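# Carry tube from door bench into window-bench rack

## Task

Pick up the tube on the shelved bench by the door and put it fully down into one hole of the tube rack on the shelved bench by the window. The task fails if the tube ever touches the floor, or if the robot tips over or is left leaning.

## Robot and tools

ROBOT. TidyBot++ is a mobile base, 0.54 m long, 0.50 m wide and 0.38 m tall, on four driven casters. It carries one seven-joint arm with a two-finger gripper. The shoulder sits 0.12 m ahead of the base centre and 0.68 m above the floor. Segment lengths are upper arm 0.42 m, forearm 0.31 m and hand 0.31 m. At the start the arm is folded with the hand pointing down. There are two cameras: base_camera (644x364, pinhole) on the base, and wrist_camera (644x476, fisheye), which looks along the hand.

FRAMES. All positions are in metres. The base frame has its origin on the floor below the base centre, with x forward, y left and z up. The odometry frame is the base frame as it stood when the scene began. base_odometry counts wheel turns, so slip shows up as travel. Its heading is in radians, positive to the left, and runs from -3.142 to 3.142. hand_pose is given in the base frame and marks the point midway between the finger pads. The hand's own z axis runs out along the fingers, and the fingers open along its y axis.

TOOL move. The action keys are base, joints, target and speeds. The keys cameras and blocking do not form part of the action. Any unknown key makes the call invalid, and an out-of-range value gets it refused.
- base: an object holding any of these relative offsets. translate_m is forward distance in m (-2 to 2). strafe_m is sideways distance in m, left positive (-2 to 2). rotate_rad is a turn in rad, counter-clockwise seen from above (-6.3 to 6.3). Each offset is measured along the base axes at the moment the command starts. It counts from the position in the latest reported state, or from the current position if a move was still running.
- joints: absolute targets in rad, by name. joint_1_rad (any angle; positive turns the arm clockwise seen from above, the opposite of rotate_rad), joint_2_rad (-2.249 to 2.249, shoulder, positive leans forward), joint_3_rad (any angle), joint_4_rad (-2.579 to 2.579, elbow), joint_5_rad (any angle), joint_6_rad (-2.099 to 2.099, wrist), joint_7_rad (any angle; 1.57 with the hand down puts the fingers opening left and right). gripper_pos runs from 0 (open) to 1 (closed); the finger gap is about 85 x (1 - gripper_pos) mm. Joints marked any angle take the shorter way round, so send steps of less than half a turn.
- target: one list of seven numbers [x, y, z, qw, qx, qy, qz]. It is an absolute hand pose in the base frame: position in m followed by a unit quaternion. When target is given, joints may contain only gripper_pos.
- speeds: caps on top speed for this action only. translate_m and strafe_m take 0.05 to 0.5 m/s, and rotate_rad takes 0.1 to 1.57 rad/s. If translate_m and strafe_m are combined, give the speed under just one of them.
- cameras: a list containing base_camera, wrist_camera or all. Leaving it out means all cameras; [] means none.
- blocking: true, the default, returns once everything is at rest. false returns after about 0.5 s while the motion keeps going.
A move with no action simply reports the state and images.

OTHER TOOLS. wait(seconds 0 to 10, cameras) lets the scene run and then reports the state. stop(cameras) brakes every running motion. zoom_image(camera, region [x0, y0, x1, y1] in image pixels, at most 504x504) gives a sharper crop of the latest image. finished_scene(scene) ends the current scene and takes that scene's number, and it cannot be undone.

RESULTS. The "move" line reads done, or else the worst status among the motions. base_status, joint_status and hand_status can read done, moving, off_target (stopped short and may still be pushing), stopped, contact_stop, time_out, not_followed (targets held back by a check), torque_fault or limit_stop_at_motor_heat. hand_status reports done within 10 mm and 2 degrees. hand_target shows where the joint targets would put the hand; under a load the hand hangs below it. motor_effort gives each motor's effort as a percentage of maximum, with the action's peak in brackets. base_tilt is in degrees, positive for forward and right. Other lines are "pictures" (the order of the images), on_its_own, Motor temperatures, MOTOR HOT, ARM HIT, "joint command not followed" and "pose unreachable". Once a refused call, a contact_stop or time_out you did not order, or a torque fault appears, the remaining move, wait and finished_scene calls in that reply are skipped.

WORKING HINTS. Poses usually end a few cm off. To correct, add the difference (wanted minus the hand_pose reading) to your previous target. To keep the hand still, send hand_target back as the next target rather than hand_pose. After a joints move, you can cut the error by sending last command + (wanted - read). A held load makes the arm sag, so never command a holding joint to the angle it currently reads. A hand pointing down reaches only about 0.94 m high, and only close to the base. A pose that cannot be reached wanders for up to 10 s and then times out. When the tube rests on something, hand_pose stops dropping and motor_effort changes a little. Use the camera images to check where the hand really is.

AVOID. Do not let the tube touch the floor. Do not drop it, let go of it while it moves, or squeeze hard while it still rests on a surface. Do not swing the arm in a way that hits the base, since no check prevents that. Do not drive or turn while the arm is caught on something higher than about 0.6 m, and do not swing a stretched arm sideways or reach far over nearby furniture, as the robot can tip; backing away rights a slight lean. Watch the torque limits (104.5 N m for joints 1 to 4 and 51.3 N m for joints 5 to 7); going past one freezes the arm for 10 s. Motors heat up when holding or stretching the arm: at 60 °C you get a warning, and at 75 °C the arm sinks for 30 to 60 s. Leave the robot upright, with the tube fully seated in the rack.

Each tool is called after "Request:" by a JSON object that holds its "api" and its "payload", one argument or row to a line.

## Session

Request:
{"api": "move", "payload": {

}}

Scene clock: 0.00 s.
Motor temperatures (°C): [25 26 23 29 36 35 28]
base_odometry: x=+0.000 y=+0.000 heading=+0.000
base_tilt: forward=-0.1 right=+0.0
base_status: not commanded
joint_positions: joint_1_rad=-0.030 joint_2_rad=-0.309 joint_3_rad=+3.139 joint_4_rad=-2.545 joint_5_rad=+0.040 joint_6_rad=-0.870 joint_7_rad=+1.595 gripper_pos=+0.000
joint_status: not commanded
motor_effort: joint_1_rad=+0 joint_2_rad=-2 joint_3_rad=+0 joint_4_rad=+11 joint_5_rad=+0 joint_6_rad=+0 joint_7_rad=+0
hand_pose: x=+0.2498 y=-0.0039 z=+0.5776 quat_wxyz=(+0.016, +0.999, +0.041, +0.018) (m; base frame)
hand_target: x=+0.2491 y=-0.0040 z=+0.5772 quat_wxyz=(+0.016, +0.999, +0.041, +0.017) (m; base frame)
hand_status: not commanded
pictures: base_camera, wrist_camera
camera_calibration:
wrist_camera: T_world_to_cam=[[0.120058, -0.99276, 0.0036631, -0.0329997], [-0.992764, -0.120065, -0.0017377, 0.304424], [0.00216493, -0.00342797, -0.999992, 0.717953], [0, 0, 0, 1]] pos_world=[0.304629, 0.00625103, 0.718597]

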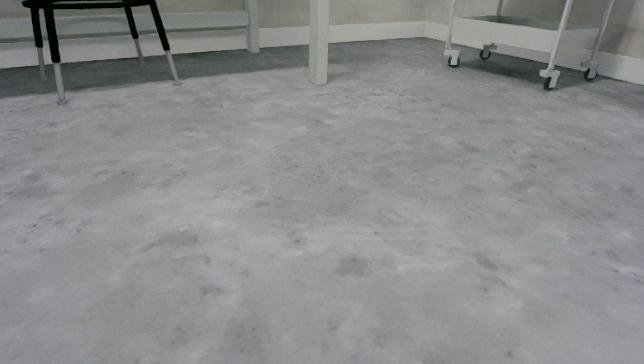

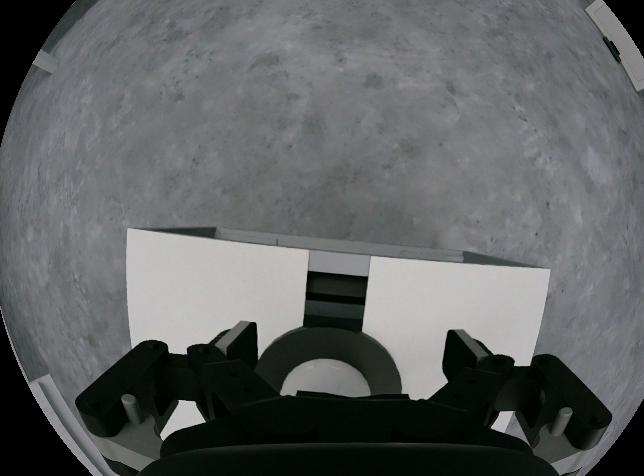

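Request:
{"api": "move", "payload": {
  "joints": {"joint_1_rad": 0.0, "joint_3_rad": 3.1416, "joint_5_rad": 0.0, "joint_6_rad": 0.5, "joint_7_rad": 1.57}
}}

Scene clock: 8.73 s.
Motor temperatures (°C): [25 26 23 29 36 35 28]
move: done
base_odometry: x=+0.000 y=+0.000 heading=+0.000
base_tilt: forward=-0.1 right=+0.0
base_status: not commanded
joint_positions: joint_1_rad=-0.014 joint_2_rad=-0.309 joint_3_rad=+3.139 joint_4_rad=-2.545 joint_5_rad=+0.040 joint_6_rad=+0.450 joint_7_rad=+1.595 gripper_pos=+0.000
joint_status: all done
motor_effort: joint_1_rad=+0(1) joint_2_rad=-6(7) joint_3_rad=+0(2) joint_4_rad=+15(15) joint_5_rad=+0(1) joint_6_rad=+9(9) joint_7_rad=+1(2)
hand_pose: x=+0.5422 y=+0.0141 z=+0.8220 quat_wxyz=(+0.007, +0.778, +0.036, +0.627) (m; base frame)
hand_target: x=+0.5451 y=+0.0013 z=+0.8365 quat_wxyz=(+0.000, +0.764, +0.000, +0.646) (m; base frame)
hand_status: not commanded
pictures: base_camera, wrist_camera
camera_calibration:
wrist_camera: T_world_to_cam=[[0.0848903, -0.992712, 0.0855377, -0.0992918], [-0.240144, -0.103701, -0.965182, 0.980914], [0.967018, 0.0613933, -0.247197, -0.181138], [0, 0, 0, 1]] pos_world=[0.419153, 0.0142744, 0.910478]

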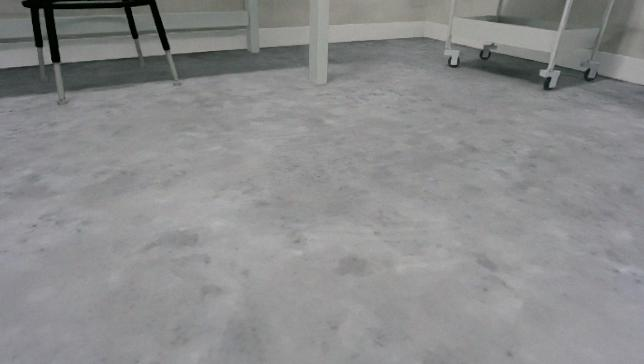

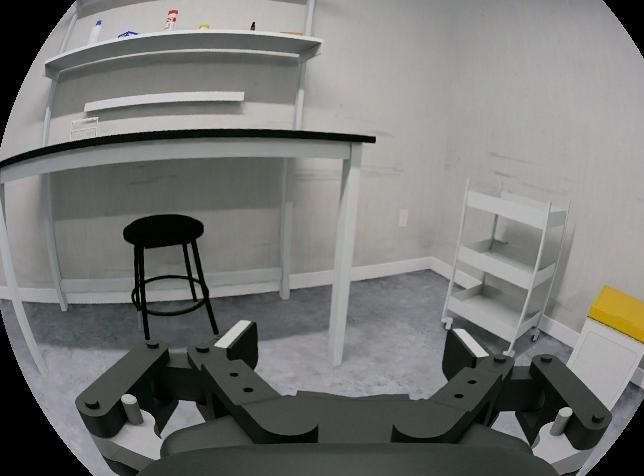

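Request:
{"api": "zoom_image", "payload": {
  "camera": "wrist_camera",
  "region": [0, 0, 400, 250]
}}

Scaled by 1.260.

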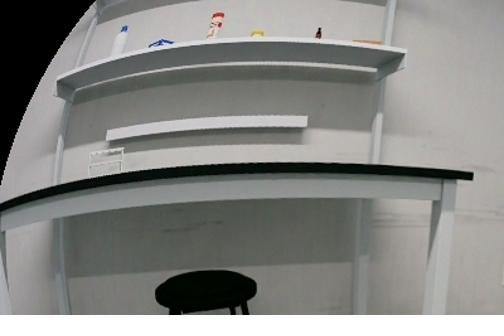

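Request:
{"api": "move", "payload": {
  "base": {"rotate_rad": 1.5},
  "cameras": ["wrist_camera"]
}}

Request:
{"api": "move", "payload": {
  "base": {"rotate_rad": 1.5},
  "cameras": ["wrist_camera"]
}}

Scene clock: 21.40 s.
Motor temperatures (°C): [25 26 23 29 36 35 28]
move: done
base_odometry: x=+0.000 y=+0.000 heading=+1.500
base_tilt: forward=-0.1 right=+0.1
base_status: done
joint_positions: joint_1_rad=-0.006 joint_2_rad=-0.309 joint_3_rad=+3.139 joint_4_rad=-2.545 joint_5_rad=+0.040 joint_6_rad=+0.451 joint_7_rad=+1.595 gripper_pos=+0.000
joint_status: not commanded
motor_effort: joint_1_rad=-1(2) joint_2_rad=-6(7) joint_3_rad=+0(1) joint_4_rad=+15(15) joint_5_rad=-1(1) joint_6_rad=+9(9) joint_7_rad=+1(2)
hand_pose: x=+0.5424 y=+0.0105 z=+0.8223 quat_wxyz=(+0.010, +0.778, +0.033, +0.627) (m; base frame)
hand_target: x=+0.5451 y=+0.0013 z=+0.8365 quat_wxyz=(+0.000, +0.764, +0.000, +0.646) (m; base frame)
hand_status: not commanded
pictures: wrist_camera
camera_calibration:
wrist_camera: T_world_to_cam=[[0.0763815, -0.9934, 0.0855745, -0.0983066], [-0.240194, -0.10163, -0.96539, 0.981006], [0.967715, 0.0531834, -0.246372, -0.181979], [0, 0, 0, 1]] pos_world=[0.419245, 0.0117202, 0.910632]

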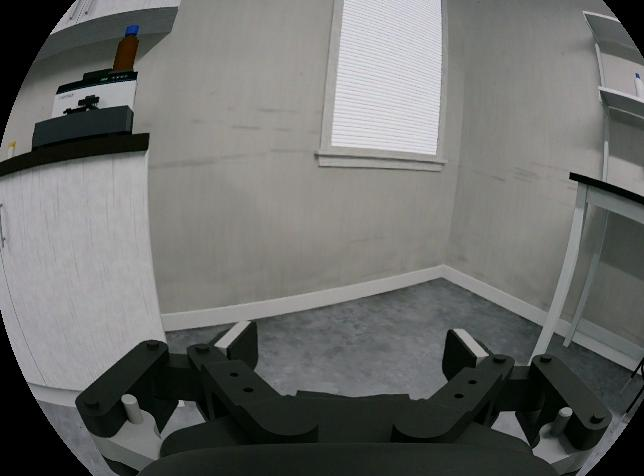

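Scene clock: 23.63 s.
Motor temperatures (°C): [25 26 23 29 36 35 28]
move: done
base_odometry: x=+0.000 y=+0.000 heading=+2.999
base_tilt: forward=-0.1 right=+0.1
base_status: done
joint_positions: joint_1_rad=-0.005 joint_2_rad=-0.309 joint_3_rad=+3.139 joint_4_rad=-2.545 joint_5_rad=+0.040 joint_6_rad=+0.451 joint_7_rad=+1.595 gripper_pos=+0.000
joint_status: not commanded
motor_effort: joint_1_rad=-1(2) joint_2_rad=-6(7) joint_3_rad=+0(1) joint_4_rad=+15(15) joint_5_rad=+0(1) joint_6_rad=+9(9) joint_7_rad=+1(2)
hand_pose: x=+0.5424 y=+0.0103 z=+0.8223 quat_wxyz=(+0.010, +0.778, +0.032, +0.627) (m; base frame)
hand_target: x=+0.5451 y=+0.0013 z=+0.8365 quat_wxyz=(+0.000, +0.764, +0.000, +0.646) (m; base frame)
hand_status: not commanded
pictures: wrist_camera
camera_calibration:
wrist_camera: T_world_to_cam=[[0.0758755, -0.993438, 0.0855824, -0.0982522], [-0.240068, -0.101506, -0.965434, 0.98101], [0.967786, 0.0527072, -0.246195, -0.18215], [0, 0, 0, 1]] pos_world=[0.419247, 0.0115712, 0.910665]

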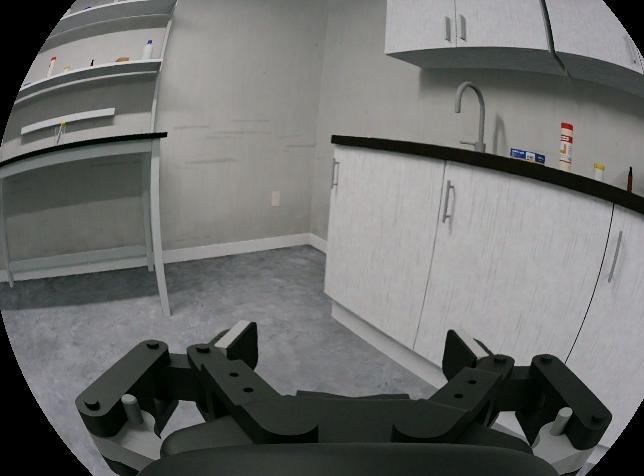

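Request:
{"api": "zoom_image", "payload": {
  "camera": "wrist_camera",
  "region": [0, 70, 200, 200]
}}

Request:
{"api": "move", "payload": {
  "base": {"rotate_rad": 0.9},
  "cameras": ["wrist_camera"]
}}

Scaled by 2.520.

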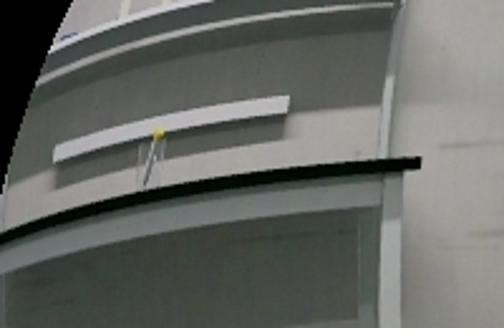

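Scene clock: 32.27 s.
Motor temperatures (°C): [25 26 23 29 36 35 28]
move: done
base_odometry: x=+0.000 y=+0.000 heading=-2.385
base_tilt: forward=-0.1 right=+0.1
base_status: done
joint_positions: joint_1_rad=-0.005 joint_2_rad=-0.309 joint_3_rad=+3.139 joint_4_rad=-2.545 joint_5_rad=+0.040 joint_6_rad=+0.451 joint_7_rad=+1.595 gripper_pos=+0.000
joint_status: not commanded
motor_effort: joint_1_rad=+0(1) joint_2_rad=-6(7) joint_3_rad=+0(1) joint_4_rad=+15(15) joint_5_rad=+0(1) joint_6_rad=+8(9) joint_7_rad=+1(2)
hand_pose: x=+0.5424 y=+0.0102 z=+0.8223 quat_wxyz=(+0.010, +0.778, +0.032, +0.627) (m; base frame)
hand_target: x=+0.5451 y=+0.0013 z=+0.8365 quat_wxyz=(+0.000, +0.764, +0.000, +0.646) (m; base frame)
hand_status: not commanded
pictures: wrist_camera
camera_calibration:
wrist_camera: T_world_to_cam=[[0.0754894, -0.993467, 0.0855877, -0.0982102], [-0.239989, -0.101411, -0.965464, 0.981013], [0.967836, 0.0523422, -0.246077, -0.182264], [0, 0, 0, 1]] pos_world=[0.419248, 0.0114571, 0.910687]

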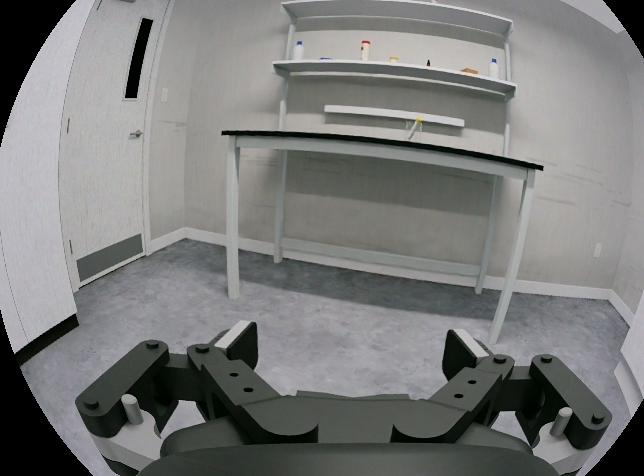

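Request:
{"api": "zoom_image", "payload": {
  "camera": "wrist_camera",
  "region": [360, 90, 480, 170]
}}

Scaled by 4.200.

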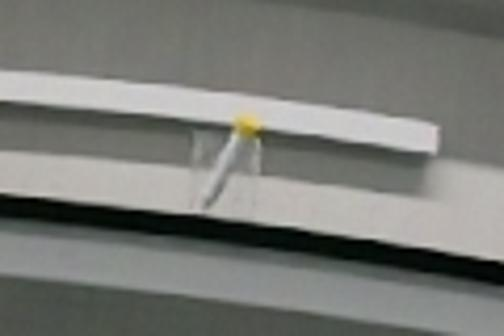

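Request:
{"api": "move", "payload": {
  "base": {"translate_m": 1.214, "strafe_m": -0.036, "rotate_rad": -0.172},
  "joints": {"joint_2_rad": -0.25, "joint_4_rad": -1.034, "joint_6_rad": -1.34, "joint_7_rad": -1.56, "gripper_pos": 0.4}
}}

Scene clock: 169.57 s.
Motor temperatures (°C): [25 26 23 29 36 35 28]
move: done
base_odometry: x=-0.907 y=-0.808 heading=-2.557
base_tilt: forward=-0.1 right=+0.1
base_status: done
joint_positions: joint_1_rad=-0.003 joint_2_rad=-0.263 joint_3_rad=+3.139 joint_4_rad=-1.067 joint_5_rad=+0.040 joint_6_rad=-1.297 joint_7_rad=+4.666 gripper_pos=+0.400
joint_status: all done
motor_effort: joint_1_rad=+0(2) joint_2_rad=-6(13) joint_3_rad=+0(1) joint_4_rad=+13(19) joint_5_rad=+0(1) joint_6_rad=+8(10) joint_7_rad=+1(2)
hand_pose: x=+0.5046 y=-0.0078 z=+1.1489 quat_wxyz=(+0.497, +0.022, +0.867, -0.007) (m; base frame)
hand_target: x=+0.5017 y=+0.0013 z=+1.1485 quat_wxyz=(+0.487, -0.005, +0.873, -0.003) (m; base frame)
hand_status: not commanded
pictures: base_camera, wrist_camera
camera_calibration:
wrist_camera: T_world_to_cam=[[0.0529752, 0.997916, -0.036832, 0.026414], [0.478037, 0.00704051, 0.878311, -1.19437], [0.876741, -0.0641358, -0.476668, 0.245664], [0, 0, 0, 1]] pos_world=[0.35417, -0.00219413, 1.1671]

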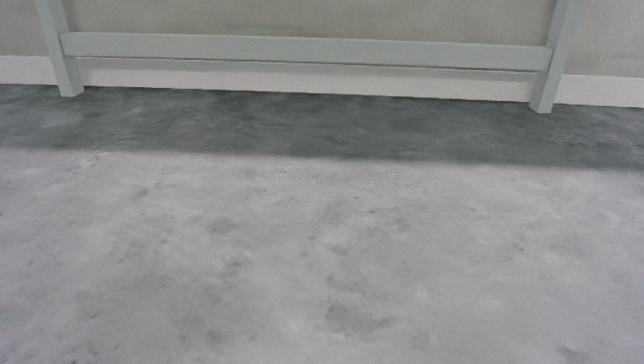

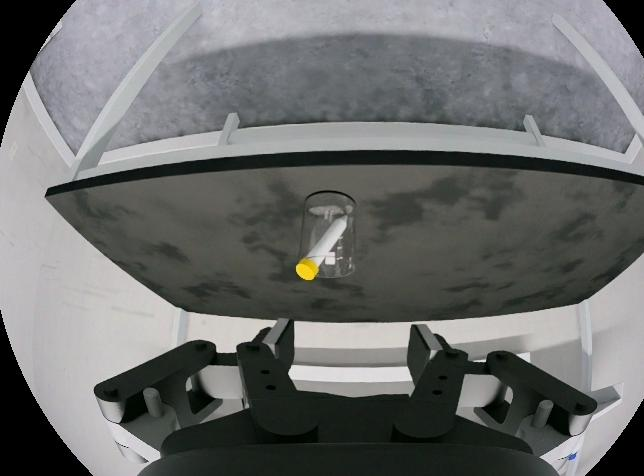

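Request:
{"api": "zoom_image", "payload": {
  "camera": "wrist_camera",
  "region": [270, 170, 390, 300]
}}

Scaled by 3.877.

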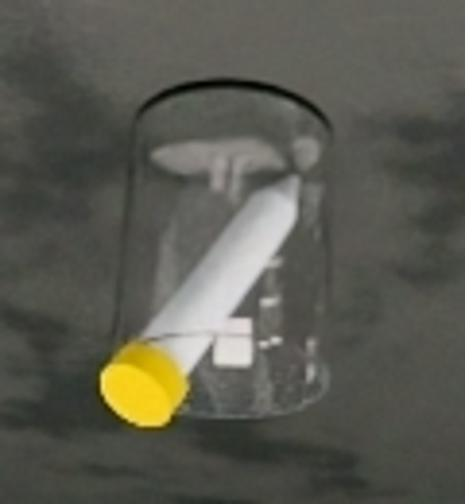

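Request:
{"api": "zoom_image", "payload": {
  "camera": "wrist_camera",
  "region": [290, 180, 370, 290]
}}

Scaled by 4.582.

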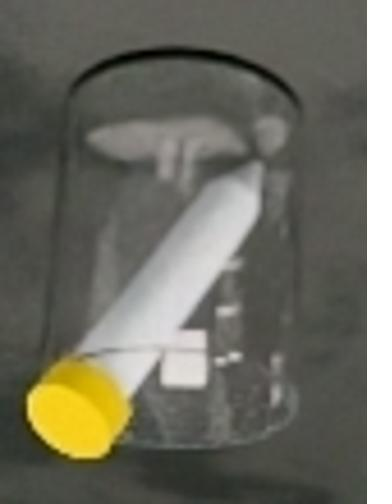

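Request:
{"api": "move", "payload": {
  "base": {"strafe_m": -0.06},
  "joints": {"joint_2_rad": -0.35, "joint_4_rad": -1.89, "joint_6_rad": -0.176},
  "cameras": ["wrist_camera"]
}}

Request:
{"api": "zoom_image", "payload": {
  "camera": "wrist_camera",
  "region": [240, 120, 440, 320]
}}

Scene clock: 322.73 s.
Motor temperatures (°C): [25 26 23 29 36 35 28]
move: done
base_odometry: x=-0.941 y=-0.758 heading=-2.557
base_tilt: forward=-0.1 right=+0.1
base_status: done
joint_positions: joint_1_rad=-0.003 joint_2_rad=-0.334 joint_3_rad=+3.139 joint_4_rad=-1.852 joint_5_rad=+0.040 joint_6_rad=-0.229 joint_7_rad=+4.669 gripper_pos=+0.400
joint_status: all done
motor_effort: joint_1_rad=+0(1) joint_2_rad=-8(10) joint_3_rad=+0(2) joint_4_rad=+18(20) joint_5_rad=+0(2) joint_6_rad=+9(10) joint_7_rad=+1(2)
hand_pose: x=+0.6015 y=+0.0015 z=+1.0412 quat_wxyz=(+0.642, +0.002, +0.767, +0.000) (m; base frame)
hand_target: x=+0.5969 y=+0.0013 z=+1.0417 quat_wxyz=(+0.654, -0.004, +0.757, -0.004) (m; base frame)
hand_status: not commanded
pictures: wrist_camera
camera_calibration:
wrist_camera: T_world_to_cam=[[0.0282085, 0.998825, -0.0394165, 0.0256258], [0.144295, 0.0349504, 0.988917, -1.06069], [0.989133, -0.0335835, -0.143139, -0.304957], [0, 0, 0, 1]] pos_world=[0.453971, 0.00123441, 1.00629]

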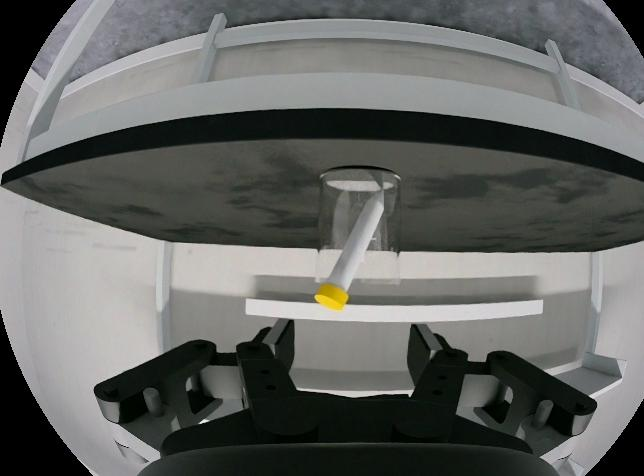

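Scaled by 2.520.

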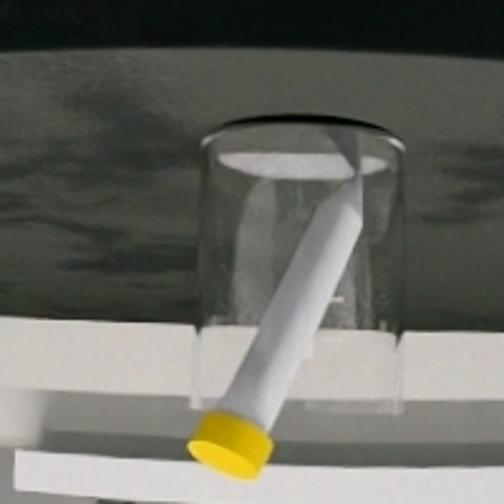

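Request:
{"api": "move", "payload": {
  "base": {"translate_m": 0.18, "strafe_m": -0.4945, "rotate_rad": 0.733},
  "joints": {"joint_2_rad": -0.362, "joint_4_rad": -2.039, "joint_6_rad": 0.0875},
  "cameras": ["wrist_camera"]
}}

Request:
{"api": "zoom_image", "payload": {
  "camera": "wrist_camera",
  "region": [240, 100, 440, 300]
}}

Scene clock: 507.93 s.
Motor temperatures (°C): [25 26 23 29 36 35 28]
move: done
base_odometry: x=-1.364 y=-0.444 heading=-1.823
base_tilt: forward=-0.1 right=+0.1
base_status: done
joint_positions: joint_1_rad=-0.002 joint_2_rad=-0.352 joint_3_rad=+3.140 joint_4_rad=-2.003 joint_5_rad=+0.040 joint_6_rad=+0.036 joint_7_rad=+4.669 gripper_pos=+0.400
joint_status: all done
motor_effort: joint_1_rad=+0(2) joint_2_rad=-8(10) joint_3_rad=+0(2) joint_4_rad=+18(19) joint_5_rad=+0(1) joint_6_rad=+9(10) joint_7_rad=+1(2)
hand_pose: x=+0.5983 y=+0.0042 z=+1.0380 quat_wxyz=(+0.691, -0.001, +0.722, +0.003) (m; base frame)
hand_target: x=+0.5938 y=+0.0013 z=+1.0362 quat_wxyz=(+0.700, -0.004, +0.714, -0.004) (m; base frame)
hand_status: not commanded
pictures: wrist_camera
camera_calibration:
wrist_camera: T_world_to_cam=[[0.0235721, 0.999096, -0.035373, 0.0214665], [0.0121522, 0.0350938, 0.99931, -0.988794], [0.999648, -0.0239857, -0.011314, -0.445363], [0, 0, 0, 1]] pos_world=[0.456717, 0.00257115, 0.983833]

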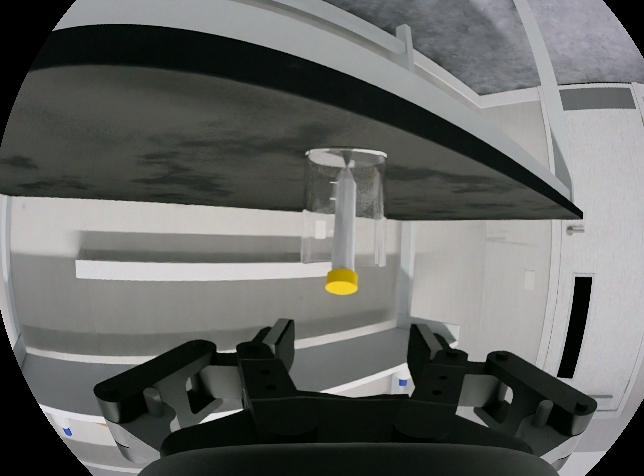

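Scaled by 2.520.

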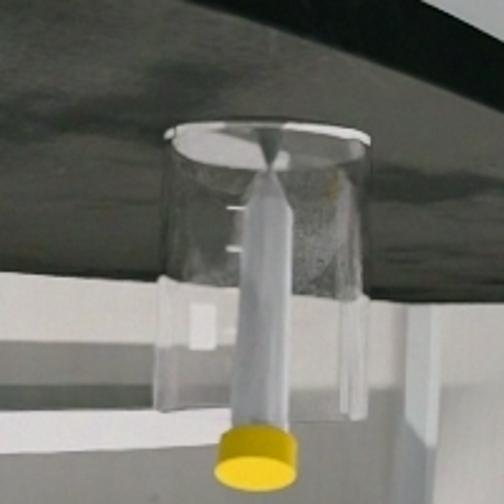

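Request:
{"api": "move", "payload": {
  "cameras": ["wrist_camera"]
}}

Scene clock: 536.37 s.
Motor temperatures (°C): [25 26 23 29 36 35 28]
base_odometry: x=-1.364 y=-0.444 heading=-1.823
base_tilt: forward=-0.1 right=+0.0
base_status: done
joint_positions: joint_1_rad=-0.002 joint_2_rad=-0.352 joint_3_rad=+3.140 joint_4_rad=-2.003 joint_5_rad=+0.040 joint_6_rad=+0.037 joint_7_rad=+4.669 gripper_pos=+0.400
joint_status: all done
motor_effort: joint_1_rad=+0(2) joint_2_rad=-8(10) joint_3_rad=+0(2) joint_4_rad=+18(19) joint_5_rad=+0(1) joint_6_rad=+9(10) joint_7_rad=+1(2)
hand_pose: x=+0.5983 y=+0.0042 z=+1.0382 quat_wxyz=(+0.692, -0.001, +0.722, +0.003) (m; base frame)
hand_target: x=+0.5938 y=+0.0013 z=+1.0362 quat_wxyz=(+0.700, -0.004, +0.714, -0.004) (m; base frame)
hand_status: not commanded
pictures: wrist_camera
camera_calibration:
wrist_camera: T_world_to_cam=[[0.0235656, 0.999095, -0.035411, 0.0215083], [0.0114212, 0.0351495, 0.999317, -0.988591], [0.999657, -0.0239539, -0.0105826, -0.446135], [0, 0, 0, 1]] pos_world=[0.456766, 0.00257289, 0.983956]

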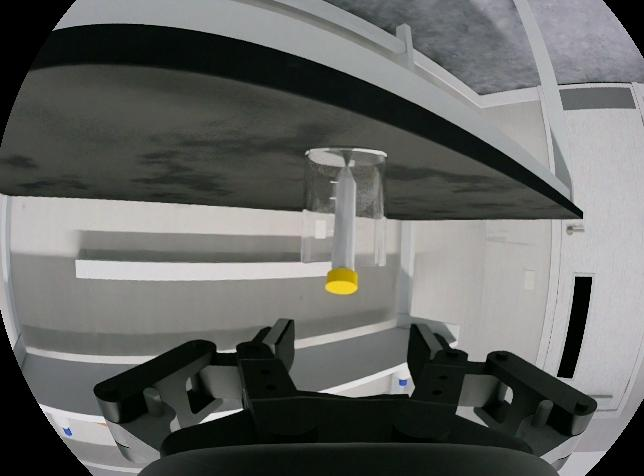

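Request:
{"api": "zoom_image", "payload": {
  "camera": "wrist_camera",
  "region": [270, 130, 420, 310]
}}

Scaled by 2.800.

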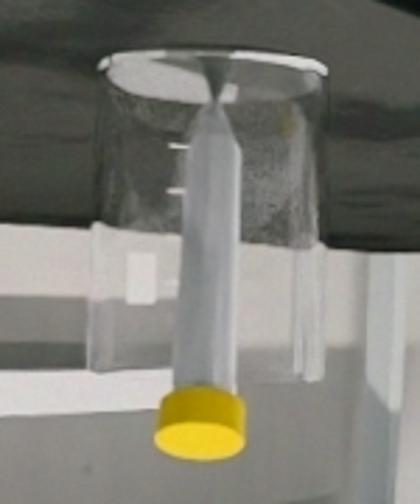

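Request:
{"api": "move", "payload": {
  "base": {"translate_m": 0.05, "strafe_m": -0.008},
  "speeds": {"translate_m": 0.1},
  "cameras": ["wrist_camera"]
}}

Request:
{"api": "zoom_image", "payload": {
  "camera": "wrist_camera",
  "region": [270, 130, 420, 330]
}}

Scene clock: 608.80 s.
Motor temperatures (°C): [25 26 23 29 36 35 28]
move: done
base_odometry: x=-1.384 y=-0.491 heading=-1.823
base_tilt: forward=-0.1 right=+0.0
base_status: done
joint_positions: joint_1_rad=-0.002 joint_2_rad=-0.359 joint_3_rad=+3.140 joint_4_rad=-2.003 joint_5_rad=+0.040 joint_6_rad=+0.038 joint_7_rad=+4.669 gripper_pos=+0.400
joint_status: not commanded
motor_effort: joint_1_rad=+0(1) joint_2_rad=-8(11) joint_3_rad=+0(1) joint_4_rad=+18(19) joint_5_rad=+0(1) joint_6_rad=+9(10) joint_7_rad=+1(2)
hand_pose: x=+0.5958 y=+0.0042 z=+1.0418 quat_wxyz=(+0.695, -0.001, +0.719, +0.003) (m; base frame)
hand_target: x=+0.5938 y=+0.0013 z=+1.0362 quat_wxyz=(+0.700, -0.004, +0.714, -0.004) (m; base frame)
hand_status: not commanded
pictures: wrist_camera
camera_calibration:
wrist_camera: T_world_to_cam=[[0.0237897, 0.999095, -0.0352498, 0.0213798], [0.00320053, 0.0351835, 0.999376, -0.987344], [0.999712, -0.0238876, -0.00236063, -0.452208], [0, 0, 0, 1]] pos_world=[0.45473, 0.00257557, 0.986414]

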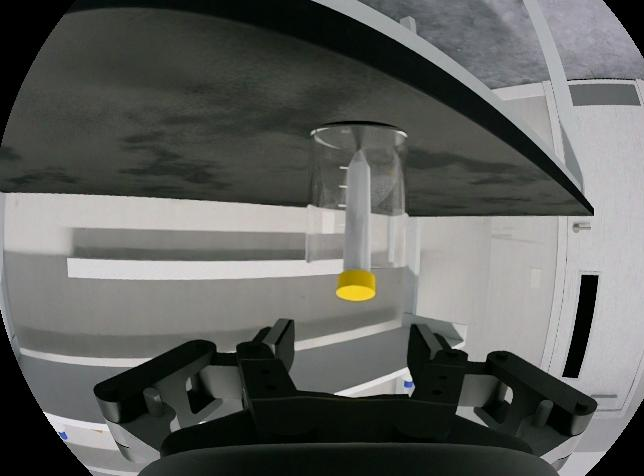

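Scaled by 2.520.

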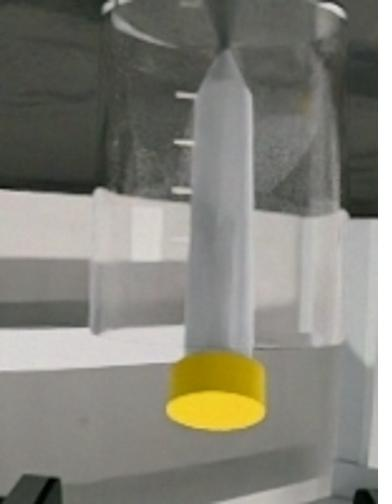

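Request:
{"api": "move", "payload": {
  "joints": {"joint_2_rad": -0.339, "joint_4_rad": -2.107, "joint_6_rad": 0.185},
  "base": {"strafe_m": 0.002},
  "cameras": ["wrist_camera"]
}}

Request:
{"api": "zoom_image", "payload": {
  "camera": "wrist_camera",
  "region": [270, 130, 420, 330]
}}

Scene clock: 715.83 s.
Motor temperatures (°C): [25 26 23 29 36 36 28]
move: done
base_odometry: x=-1.382 y=-0.491 heading=-1.823
base_tilt: forward=-0.1 right=+0.0
base_status: done
joint_positions: joint_1_rad=-0.002 joint_2_rad=-0.354 joint_3_rad=+3.140 joint_4_rad=-2.073 joint_5_rad=+0.040 joint_6_rad=+0.135 joint_7_rad=+4.669 gripper_pos=+0.400
joint_status: all done
motor_effort: joint_1_rad=+0(2) joint_2_rad=-8(9) joint_3_rad=+0(4) joint_4_rad=+18(19) joint_5_rad=-1(1) joint_6_rad=+9(10) joint_7_rad=+2(2)
hand_pose: x=+0.5951 y=+0.0053 z=+1.0260 quat_wxyz=(+0.702, -0.002, +0.712, +0.004) (m; base frame)
hand_target: x=+0.5986 y=+0.0013 z=+1.0132 quat_wxyz=(+0.703, -0.004, +0.711, -0.004) (m; base frame)
hand_status: not commanded
pictures: wrist_camera
camera_calibration:
wrist_camera: T_world_to_cam=[[0.0208068, 0.999195, -0.0342922, 0.0205039], [-0.0188083, 0.0346848, 0.999221, -0.9583], [0.999607, -0.0201456, 0.0195148, -0.473934], [0, 0, 0, 1]] pos_world=[0.455297, 0.00320334, 0.967505]

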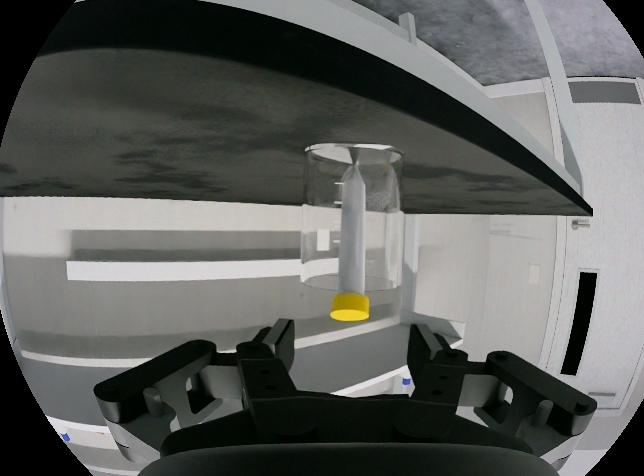

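Scaled by 2.520.

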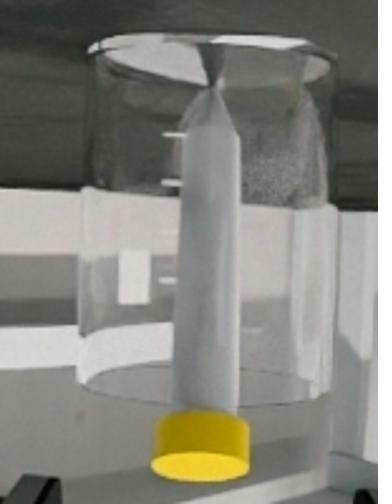

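Request:
{"api": "move", "payload": {
  "joints": {"joint_2_rad": -0.354, "joint_4_rad": -2.073, "joint_6_rad": 0.135},
  "base": {"translate_m": 0.064},
  "speeds": {"translate_m": 0.1},
  "cameras": ["wrist_camera"]
}}

Request:
{"api": "zoom_image", "payload": {
  "camera": "wrist_camera",
  "region": [240, 150, 440, 400]
}}

Scene clock: 743.20 s.
Motor temperatures (°C): [25 26 23 29 36 36 28]
move: done
base_odometry: x=-1.399 y=-0.554 heading=-1.824
base_tilt: forward=-0.1 right=+0.1
base_status: done
joint_positions: joint_1_rad=-0.002 joint_2_rad=-0.357 joint_3_rad=+3.140 joint_4_rad=-2.073 joint_5_rad=+0.040 joint_6_rad=+0.132 joint_7_rad=+4.669 gripper_pos=+0.400
joint_status: all done
motor_effort: joint_1_rad=+0(1) joint_2_rad=-8(10) joint_3_rad=+0(0) joint_4_rad=+18(19) joint_5_rad=+0(1) joint_6_rad=+9(10) joint_7_rad=+1(1)
hand_pose: x=+0.5943 y=+0.0053 z=+1.0263 quat_wxyz=(+0.702, -0.002, +0.712, +0.004) (m; base frame)
hand_target: x=+0.5953 y=+0.0013 z=+1.0260 quat_wxyz=(+0.702, -0.004, +0.712, -0.004) (m; base frame)
hand_status: not commanded
pictures: wrist_camera
camera_calibration:
wrist_camera: T_world_to_cam=[[0.020906, 0.999192, -0.0343212, 0.0205387], [-0.0184771, 0.034709, 0.999227, -0.958811], [0.999611, -0.0202557, 0.0191878, -0.472766], [0, 0, 0, 1]] pos_world=[0.454437, 0.00318106, 0.967846]

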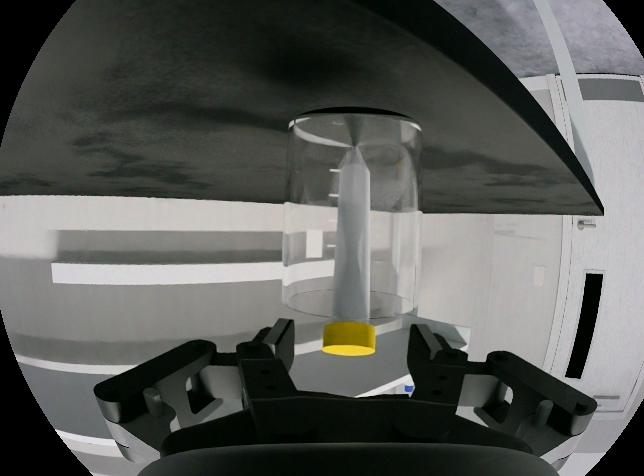

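Scaled by 2.016.

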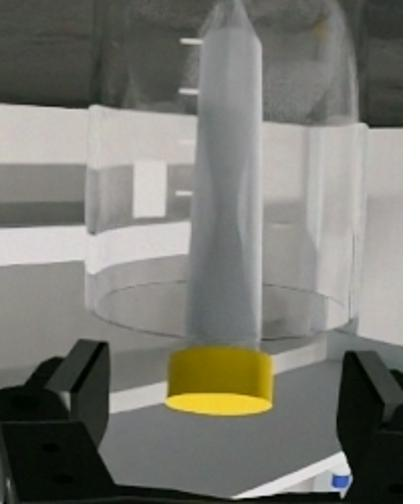

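Request:
{"api": "move", "payload": {
  "base": {"translate_m": 0.004},
  "speeds": {"translate_m": 0.1},
  "cameras": []
}}

Request:
{"api": "move", "payload": {
  "joints": {"gripper_pos": 0.68},
  "cameras": ["wrist_camera"]
}}

Request:
{"api": "zoom_image", "payload": {
  "camera": "wrist_camera",
  "region": [240, 150, 440, 400]
}}

Scene clock: 766.90 s.
Motor temperatures (°C): [25 26 23 29 36 35 28]
move: done
base_odometry: x=-1.400 y=-0.558 heading=-1.824
base_tilt: forward=+0.0 right=+0.0
base_status: done
joint_positions: joint_1_rad=-0.002 joint_2_rad=-0.357 joint_3_rad=+3.140 joint_4_rad=-2.073 joint_5_rad=+0.040 joint_6_rad=+0.132 joint_7_rad=+4.669 gripper_pos=+0.400
joint_status: not commanded
motor_effort: joint_1_rad=+0(1) joint_2_rad=-8(12) joint_3_rad=+0(0) joint_4_rad=+18(19) joint_5_rad=-1(1) joint_6_rad=+9(9) joint_7_rad=+1(2)
hand_pose: x=+0.5943 y=+0.0053 z=+1.0262 quat_wxyz=(+0.702, -0.002, +0.712, +0.004) (m; base frame)
hand_target: x=+0.5953 y=+0.0013 z=+1.0260 quat_wxyz=(+0.702, -0.004, +0.712, -0.004) (m; base frame)
hand_status: not commanded
pictures: none
No camera images: "cameras" was empty.

Scene clock: 767.57 s.
Motor temperatures (°C): [25 26 23 29 36 35 28]
move: done
base_odometry: x=-1.400 y=-0.558 heading=-1.824
base_tilt: forward=-0.1 right=+0.1
base_status: not commanded
joint_positions: joint_1_rad=-0.002 joint_2_rad=-0.357 joint_3_rad=+3.140 joint_4_rad=-2.073 joint_5_rad=+0.040 joint_6_rad=+0.132 joint_7_rad=+4.669 gripper_pos=+0.680
joint_status: all done
motor_effort: joint_1_rad=+0(1) joint_2_rad=-8(8) joint_3_rad=+0(0) joint_4_rad=+18(18) joint_5_rad=+0(1) joint_6_rad=+9(9) joint_7_rad=+1(2)
hand_pose: x=+0.5943 y=+0.0053 z=+1.0262 quat_wxyz=(+0.702, -0.002, +0.712, +0.004) (m; base frame)
hand_target: x=+0.5953 y=+0.0013 z=+1.0260 quat_wxyz=(+0.702, -0.004, +0.712, -0.004) (m; base frame)
hand_status: not commanded
pictures: wrist_camera
camera_calibration:
wrist_camera: T_world_to_cam=[[0.0209042, 0.99919, -0.0343827, 0.0206022], [-0.0184484, 0.0347699, 0.999225, -0.958812], [0.999611, -0.0202537, 0.0191603, -0.472748], [0, 0, 0, 1]] pos_world=[0.454445, 0.00317741, 0.967836]

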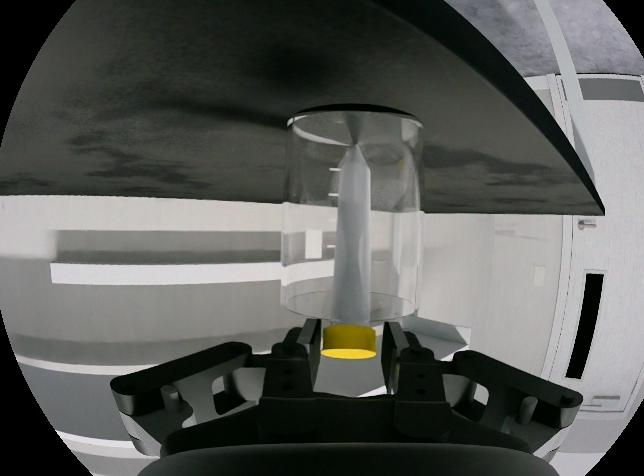

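Scaled by 2.016.

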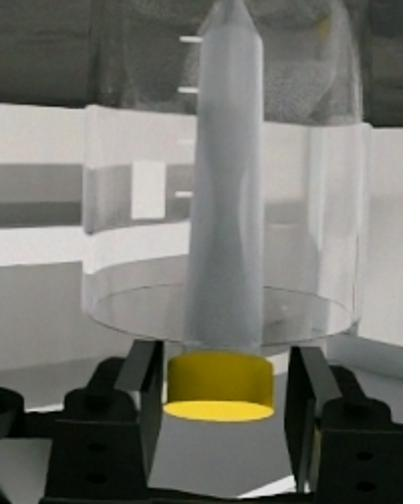

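Request:
{"api": "move", "payload": {
  "base": {"strafe_m": -0.0015},
  "joints": {"gripper_pos": 0.73},
  "cameras": ["wrist_camera"]
}}

Request:
{"api": "zoom_image", "payload": {
  "camera": "wrist_camera",
  "region": [240, 150, 440, 400]
}}

Scene clock: 775.17 s.
Motor temperatures (°C): [25 26 23 29 36 35 28]
move: done
base_odometry: x=-1.401 y=-0.557 heading=-1.824
base_tilt: forward=-0.1 right=+0.1
base_status: done
joint_positions: joint_1_rad=-0.002 joint_2_rad=-0.357 joint_3_rad=+3.140 joint_4_rad=-2.073 joint_5_rad=+0.040 joint_6_rad=+0.132 joint_7_rad=+4.669 gripper_pos=+0.730
joint_status: all done
motor_effort: joint_1_rad=-1(2) joint_2_rad=-8(9) joint_3_rad=-1(3) joint_4_rad=+18(19) joint_5_rad=-1(1) joint_6_rad=+9(9) joint_7_rad=+1(2)
hand_pose: x=+0.5943 y=+0.0052 z=+1.0262 quat_wxyz=(+0.702, -0.002, +0.712, +0.004) (m; base frame)
hand_target: x=+0.5953 y=+0.0013 z=+1.0260 quat_wxyz=(+0.702, -0.004, +0.712, -0.004) (m; base frame)
hand_status: not commanded
pictures: wrist_camera
camera_calibration:
wrist_camera: T_world_to_cam=[[0.0211373, 0.999186, -0.0343725, 0.0205674], [-0.0184403, 0.0347639, 0.999225, -0.958814], [0.999607, -0.0204871, 0.0191601, -0.472748], [0, 0, 0, 1]] pos_world=[0.454446, 0.00309623, 0.967836]

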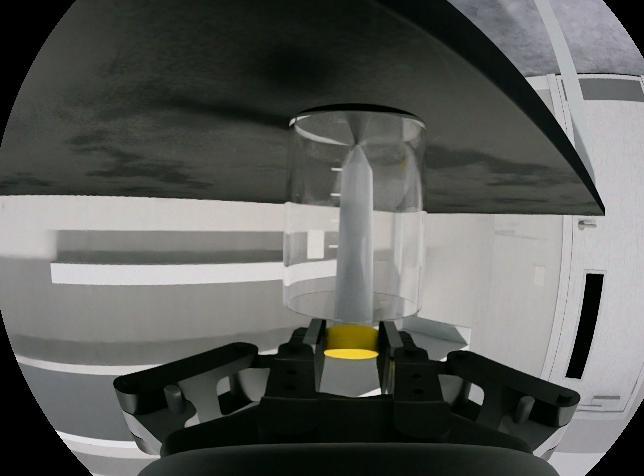

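Scaled by 2.016.

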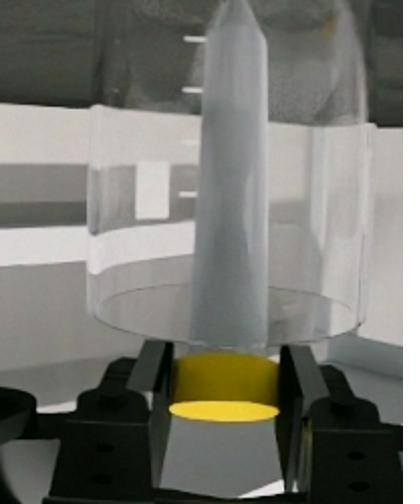

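Request:
{"api": "move", "payload": {
  "joints": {"gripper_pos": 0.79},
  "cameras": []
}}

Request:
{"api": "move", "payload": {
  "joints": {"gripper_pos": 0.86},
  "cameras": ["wrist_camera"]
}}

Request:
{"api": "zoom_image", "payload": {
  "camera": "wrist_camera",
  "region": [240, 150, 440, 400]
}}

Scene clock: 781.73 s.
Motor temperatures (°C): [25 26 23 29 36 35 28]
move: done
base_odometry: x=-1.401 y=-0.557 heading=-1.824
base_tilt: forward=-0.1 right=+0.1
base_status: not commanded
joint_positions: joint_1_rad=-0.002 joint_2_rad=-0.357 joint_3_rad=+3.140 joint_4_rad=-2.073 joint_5_rad=+0.040 joint_6_rad=+0.132 joint_7_rad=+4.669 gripper_pos=+0.776
joint_status: all done
motor_effort: joint_1_rad=+0(1) joint_2_rad=-7(8) joint_3_rad=+0(0) joint_4_rad=+18(18) joint_5_rad=-1(1) joint_6_rad=+9(9) joint_7_rad=+1(1)
hand_pose: x=+0.5943 y=+0.0052 z=+1.0262 quat_wxyz=(+0.702, -0.002, +0.712, +0.004) (m; base frame)
hand_target: x=+0.5953 y=+0.0013 z=+1.0260 quat_wxyz=(+0.702, -0.004, +0.712, -0.004) (m; base frame)
hand_status: not commanded
pictures: none
No camera images: "cameras" was empty.

Scene clock: 782.20 s.
Motor temperatures (°C): [25 26 23 29 36 35 28]
move: off_target
base_odometry: x=-1.401 y=-0.557 heading=-1.824
base_tilt: forward=-0.1 right=+0.1
base_status: not commanded
joint_positions: joint_1_rad=-0.002 joint_2_rad=-0.357 joint_3_rad=+3.140 joint_4_rad=-2.073 joint_5_rad=+0.040 joint_6_rad=+0.132 joint_7_rad=+4.669 gripper_pos=+0.790
joint_status: gripper_pos off_target (ended at +0.790, target +0.860)
motor_effort: joint_1_rad=-1(1) joint_2_rad=-8(8) joint_3_rad=+0(0) joint_4_rad=+18(18) joint_5_rad=-1(1) joint_6_rad=+9(9) joint_7_rad=+1(2)
hand_pose: x=+0.5943 y=+0.0052 z=+1.0262 quat_wxyz=(+0.702, -0.002, +0.712, +0.004) (m; base frame)
hand_target: x=+0.5953 y=+0.0013 z=+1.0260 quat_wxyz=(+0.702, -0.004, +0.712, -0.004) (m; base frame)
hand_status: not commanded
pictures: wrist_camera
camera_calibration:
wrist_camera: T_world_to_cam=[[0.0211373, 0.999186, -0.0343725, 0.0205674], [-0.0184403, 0.0347639, 0.999225, -0.958814], [0.999607, -0.0204871, 0.0191601, -0.472748], [0, 0, 0, 1]] pos_world=[0.454446, 0.00309623, 0.967836]

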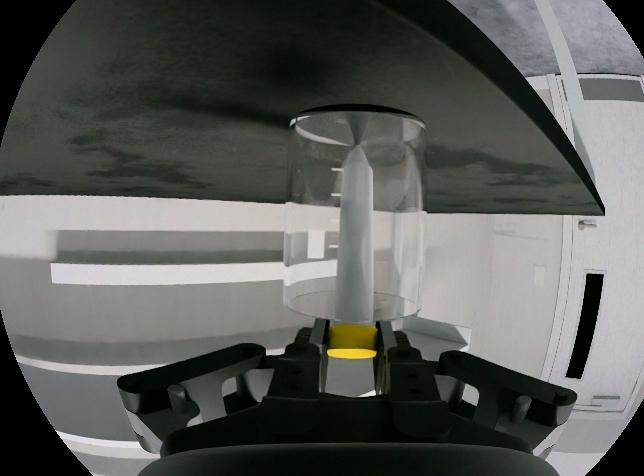

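Scaled by 2.016.

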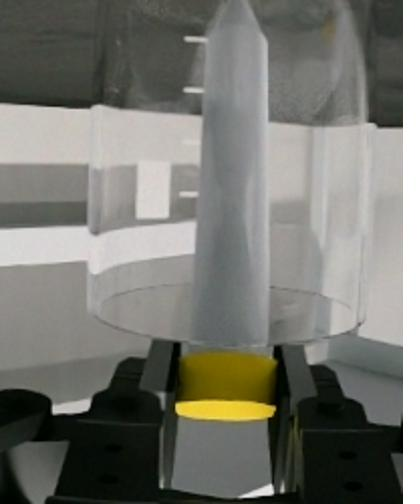

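Request:
{"api": "move", "payload": {
  "joints": {"joint_2_rad": -0.408, "joint_4_rad": -1.916, "joint_6_rad": -0.154},
  "cameras": ["wrist_camera"]
}}

Scene clock: 858.40 s.
Motor temperatures (°C): [25 26 23 29 36 35 28]
move: done
base_odometry: x=-1.401 y=-0.557 heading=-1.824
base_tilt: forward=-0.1 right=+0.1
base_status: not commanded
joint_positions: joint_1_rad=-0.002 joint_2_rad=-0.397 joint_3_rad=+3.140 joint_4_rad=-1.951 joint_5_rad=+0.040 joint_6_rad=-0.110 joint_7_rad=+4.669 gripper_pos=+0.790
joint_status: all done
motor_effort: joint_1_rad=-1(1) joint_2_rad=-6(9) joint_3_rad=+0(0) joint_4_rad=+18(19) joint_5_rad=-1(1) joint_6_rad=+9(10) joint_7_rad=+0(2)
hand_pose: x=+0.5804 y=+0.0021 z=+1.0461 quat_wxyz=(+0.673, +0.001, +0.739, +0.001) (m; base frame)
hand_target: x=+0.5758 y=+0.0013 z=+1.0594 quat_wxyz=(+0.674, -0.004, +0.739, -0.004) (m; base frame)
hand_status: not commanded
pictures: wrist_camera
camera_calibration:
wrist_camera: T_world_to_cam=[[0.0280252, 0.998907, -0.037412, 0.0237642], [0.0614356, 0.0356347, 0.997475, -1.02333], [0.997718, -0.0302529, -0.0603698, -0.374997], [0, 0, 0, 1]] pos_world=[0.436344, 0.00138326, 0.999]

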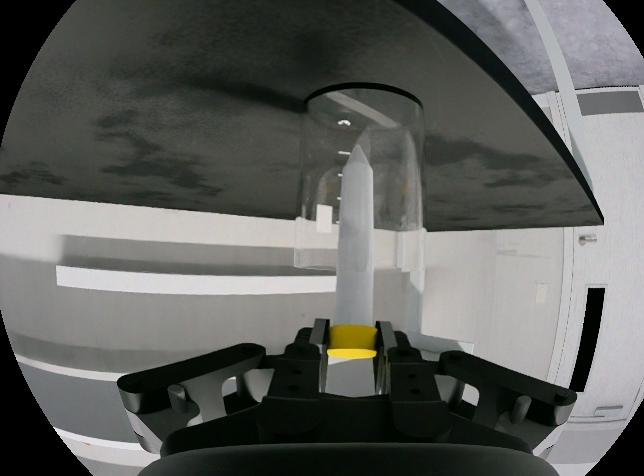

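Request:
{"api": "move", "payload": {
  "joints": {"joint_2_rad": -0.421, "joint_4_rad": -1.745, "joint_6_rad": -0.418, "gripper_pos": 0.9},
  "cameras": ["wrist_camera"]
}}

Scene clock: 864.07 s.
Motor temperatures (°C): [25 26 23 29 36 35 28]
move: off_target
base_odometry: x=-1.401 y=-0.557 heading=-1.824
base_tilt: forward=-0.1 right=+0.1
base_status: not commanded
joint_positions: joint_1_rad=-0.002 joint_2_rad=-0.410 joint_3_rad=+3.140 joint_4_rad=-1.781 joint_5_rad=+0.040 joint_6_rad=-0.373 joint_7_rad=+4.669 gripper_pos=+0.790
joint_status: gripper_pos off_target (ended at +0.790, target +0.900); the others done
motor_effort: joint_1_rad=+0(1) joint_2_rad=-6(8) joint_3_rad=+0(0) joint_4_rad=+18(20) joint_5_rad=+0(1) joint_6_rad=+9(10) joint_7_rad=+1(2)
hand_pose: x=+0.5661 y=-0.0011 z=+1.0766 quat_wxyz=(+0.643, +0.005, +0.766, -0.003) (m; base frame)
hand_target: x=+0.5586 y=+0.0013 z=+1.0896 quat_wxyz=(+0.644, -0.004, +0.765, -0.003) (m; base frame)
hand_status: not commanded
pictures: wrist_camera
camera_calibration:
wrist_camera: T_world_to_cam=[[0.0354972, 0.998602, -0.0391548, 0.0261599], [0.141195, 0.0337751, 0.989406, -1.08922], [0.989345, -0.0406496, -0.139798, -0.268673], [0, 0, 0, 1]] pos_world=[0.418674, -0.000256181, 1.04115]

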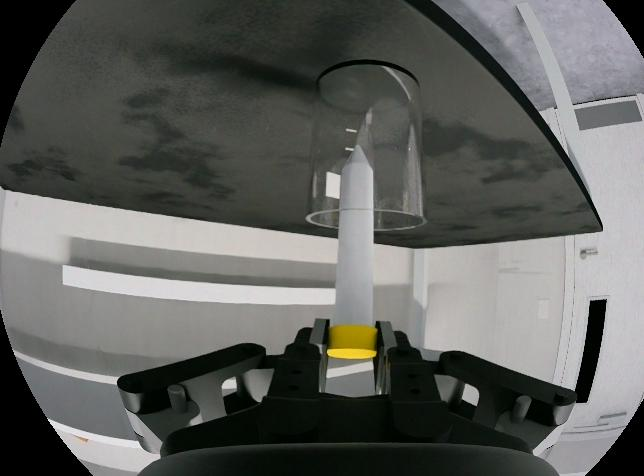

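Request:
{"api": "move", "payload": {
  "joints": {"joint_2_rad": -0.264, "joint_4_rad": -1.325, "joint_6_rad": -0.887},
  "cameras": ["wrist_camera"]
}}

Scene clock: 871.53 s.
Motor temperatures (°C): [25 26 23 29 36 35 28]
move: done
base_odometry: x=-1.401 y=-0.557 heading=-1.824
base_tilt: forward=-0.1 right=+0.1
base_status: not commanded
joint_positions: joint_1_rad=-0.002 joint_2_rad=-0.285 joint_3_rad=+3.140 joint_4_rad=-1.363 joint_5_rad=+0.040 joint_6_rad=-0.844 joint_7_rad=+4.669 gripper_pos=+0.790
joint_status: all done
motor_effort: joint_1_rad=+0(1) joint_2_rad=-8(9) joint_3_rad=+0(0) joint_4_rad=+16(19) joint_5_rad=+0(1) joint_6_rad=+9(10) joint_7_rad=+1(2)
hand_pose: x=+0.5698 y=-0.0059 z=+1.1277 quat_wxyz=(+0.573, +0.014, +0.819, -0.007) (m; base frame)
hand_target: x=+0.5730 y=+0.0013 z=+1.1268 quat_wxyz=(+0.562, -0.004, +0.827, -0.003) (m; base frame)
hand_status: not commanded
pictures: wrist_camera
camera_calibration:
wrist_camera: T_world_to_cam=[[0.0460744, 0.998117, -0.0405025, 0.0282908], [0.313586, 0.0240441, 0.949255, -1.19311], [0.948441, -0.0564374, -0.311888, -0.0481454], [0, 0, 0, 1]] pos_world=[0.418502, -0.00226752, 1.11869]

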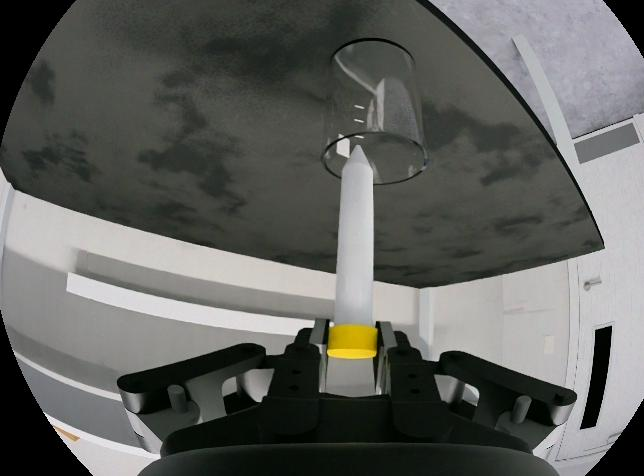

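Request:
{"api": "move", "payload": {
  "joints": {"joint_2_rad": -0.013, "joint_4_rad": -0.736, "joint_6_rad": -1.434},
  "cameras": ["wrist_camera"]
}}

Scene clock: 878.57 s.
Motor temperatures (°C): [25 26 23 29 36 35 28]
move: done
base_odometry: x=-1.401 y=-0.557 heading=-1.824
base_tilt: forward=-0.1 right=+0.1
base_status: not commanded
joint_positions: joint_1_rad=-0.002 joint_2_rad=-0.039 joint_3_rad=+3.140 joint_4_rad=-0.772 joint_5_rad=+0.040 joint_6_rad=-1.391 joint_7_rad=+4.669 gripper_pos=+0.790
joint_status: all done
motor_effort: joint_1_rad=+0(1) joint_2_rad=-13(14) joint_3_rad=+0(1) joint_4_rad=+13(17) joint_5_rad=+0(1) joint_6_rad=+8(9) joint_7_rad=+1(2)
hand_pose: x=+0.5777 y=-0.0090 z=+1.1725 quat_wxyz=(+0.487, +0.024, +0.873, -0.007) (m; base frame)
hand_target: x=+0.5808 y=+0.0013 z=+1.1660 quat_wxyz=(+0.473, -0.005, +0.881, -0.003) (m; base frame)
hand_status: not commanded
pictures: wrist_camera
camera_calibration:
wrist_camera: T_world_to_cam=[[0.0552127, 0.997763, -0.0377016, 0.0242708], [0.498142, 0.00519817, 0.86708, -1.24855], [0.865336, -0.0666546, -0.49674, 0.222777], [0, 0, 0, 1]] pos_world=[0.427839, -0.00287719, 1.19417]

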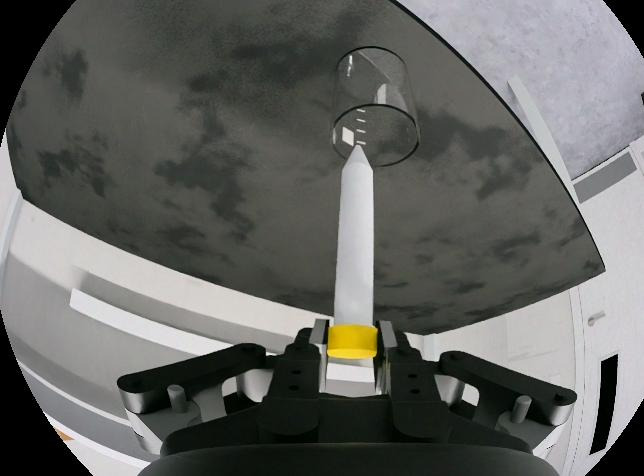

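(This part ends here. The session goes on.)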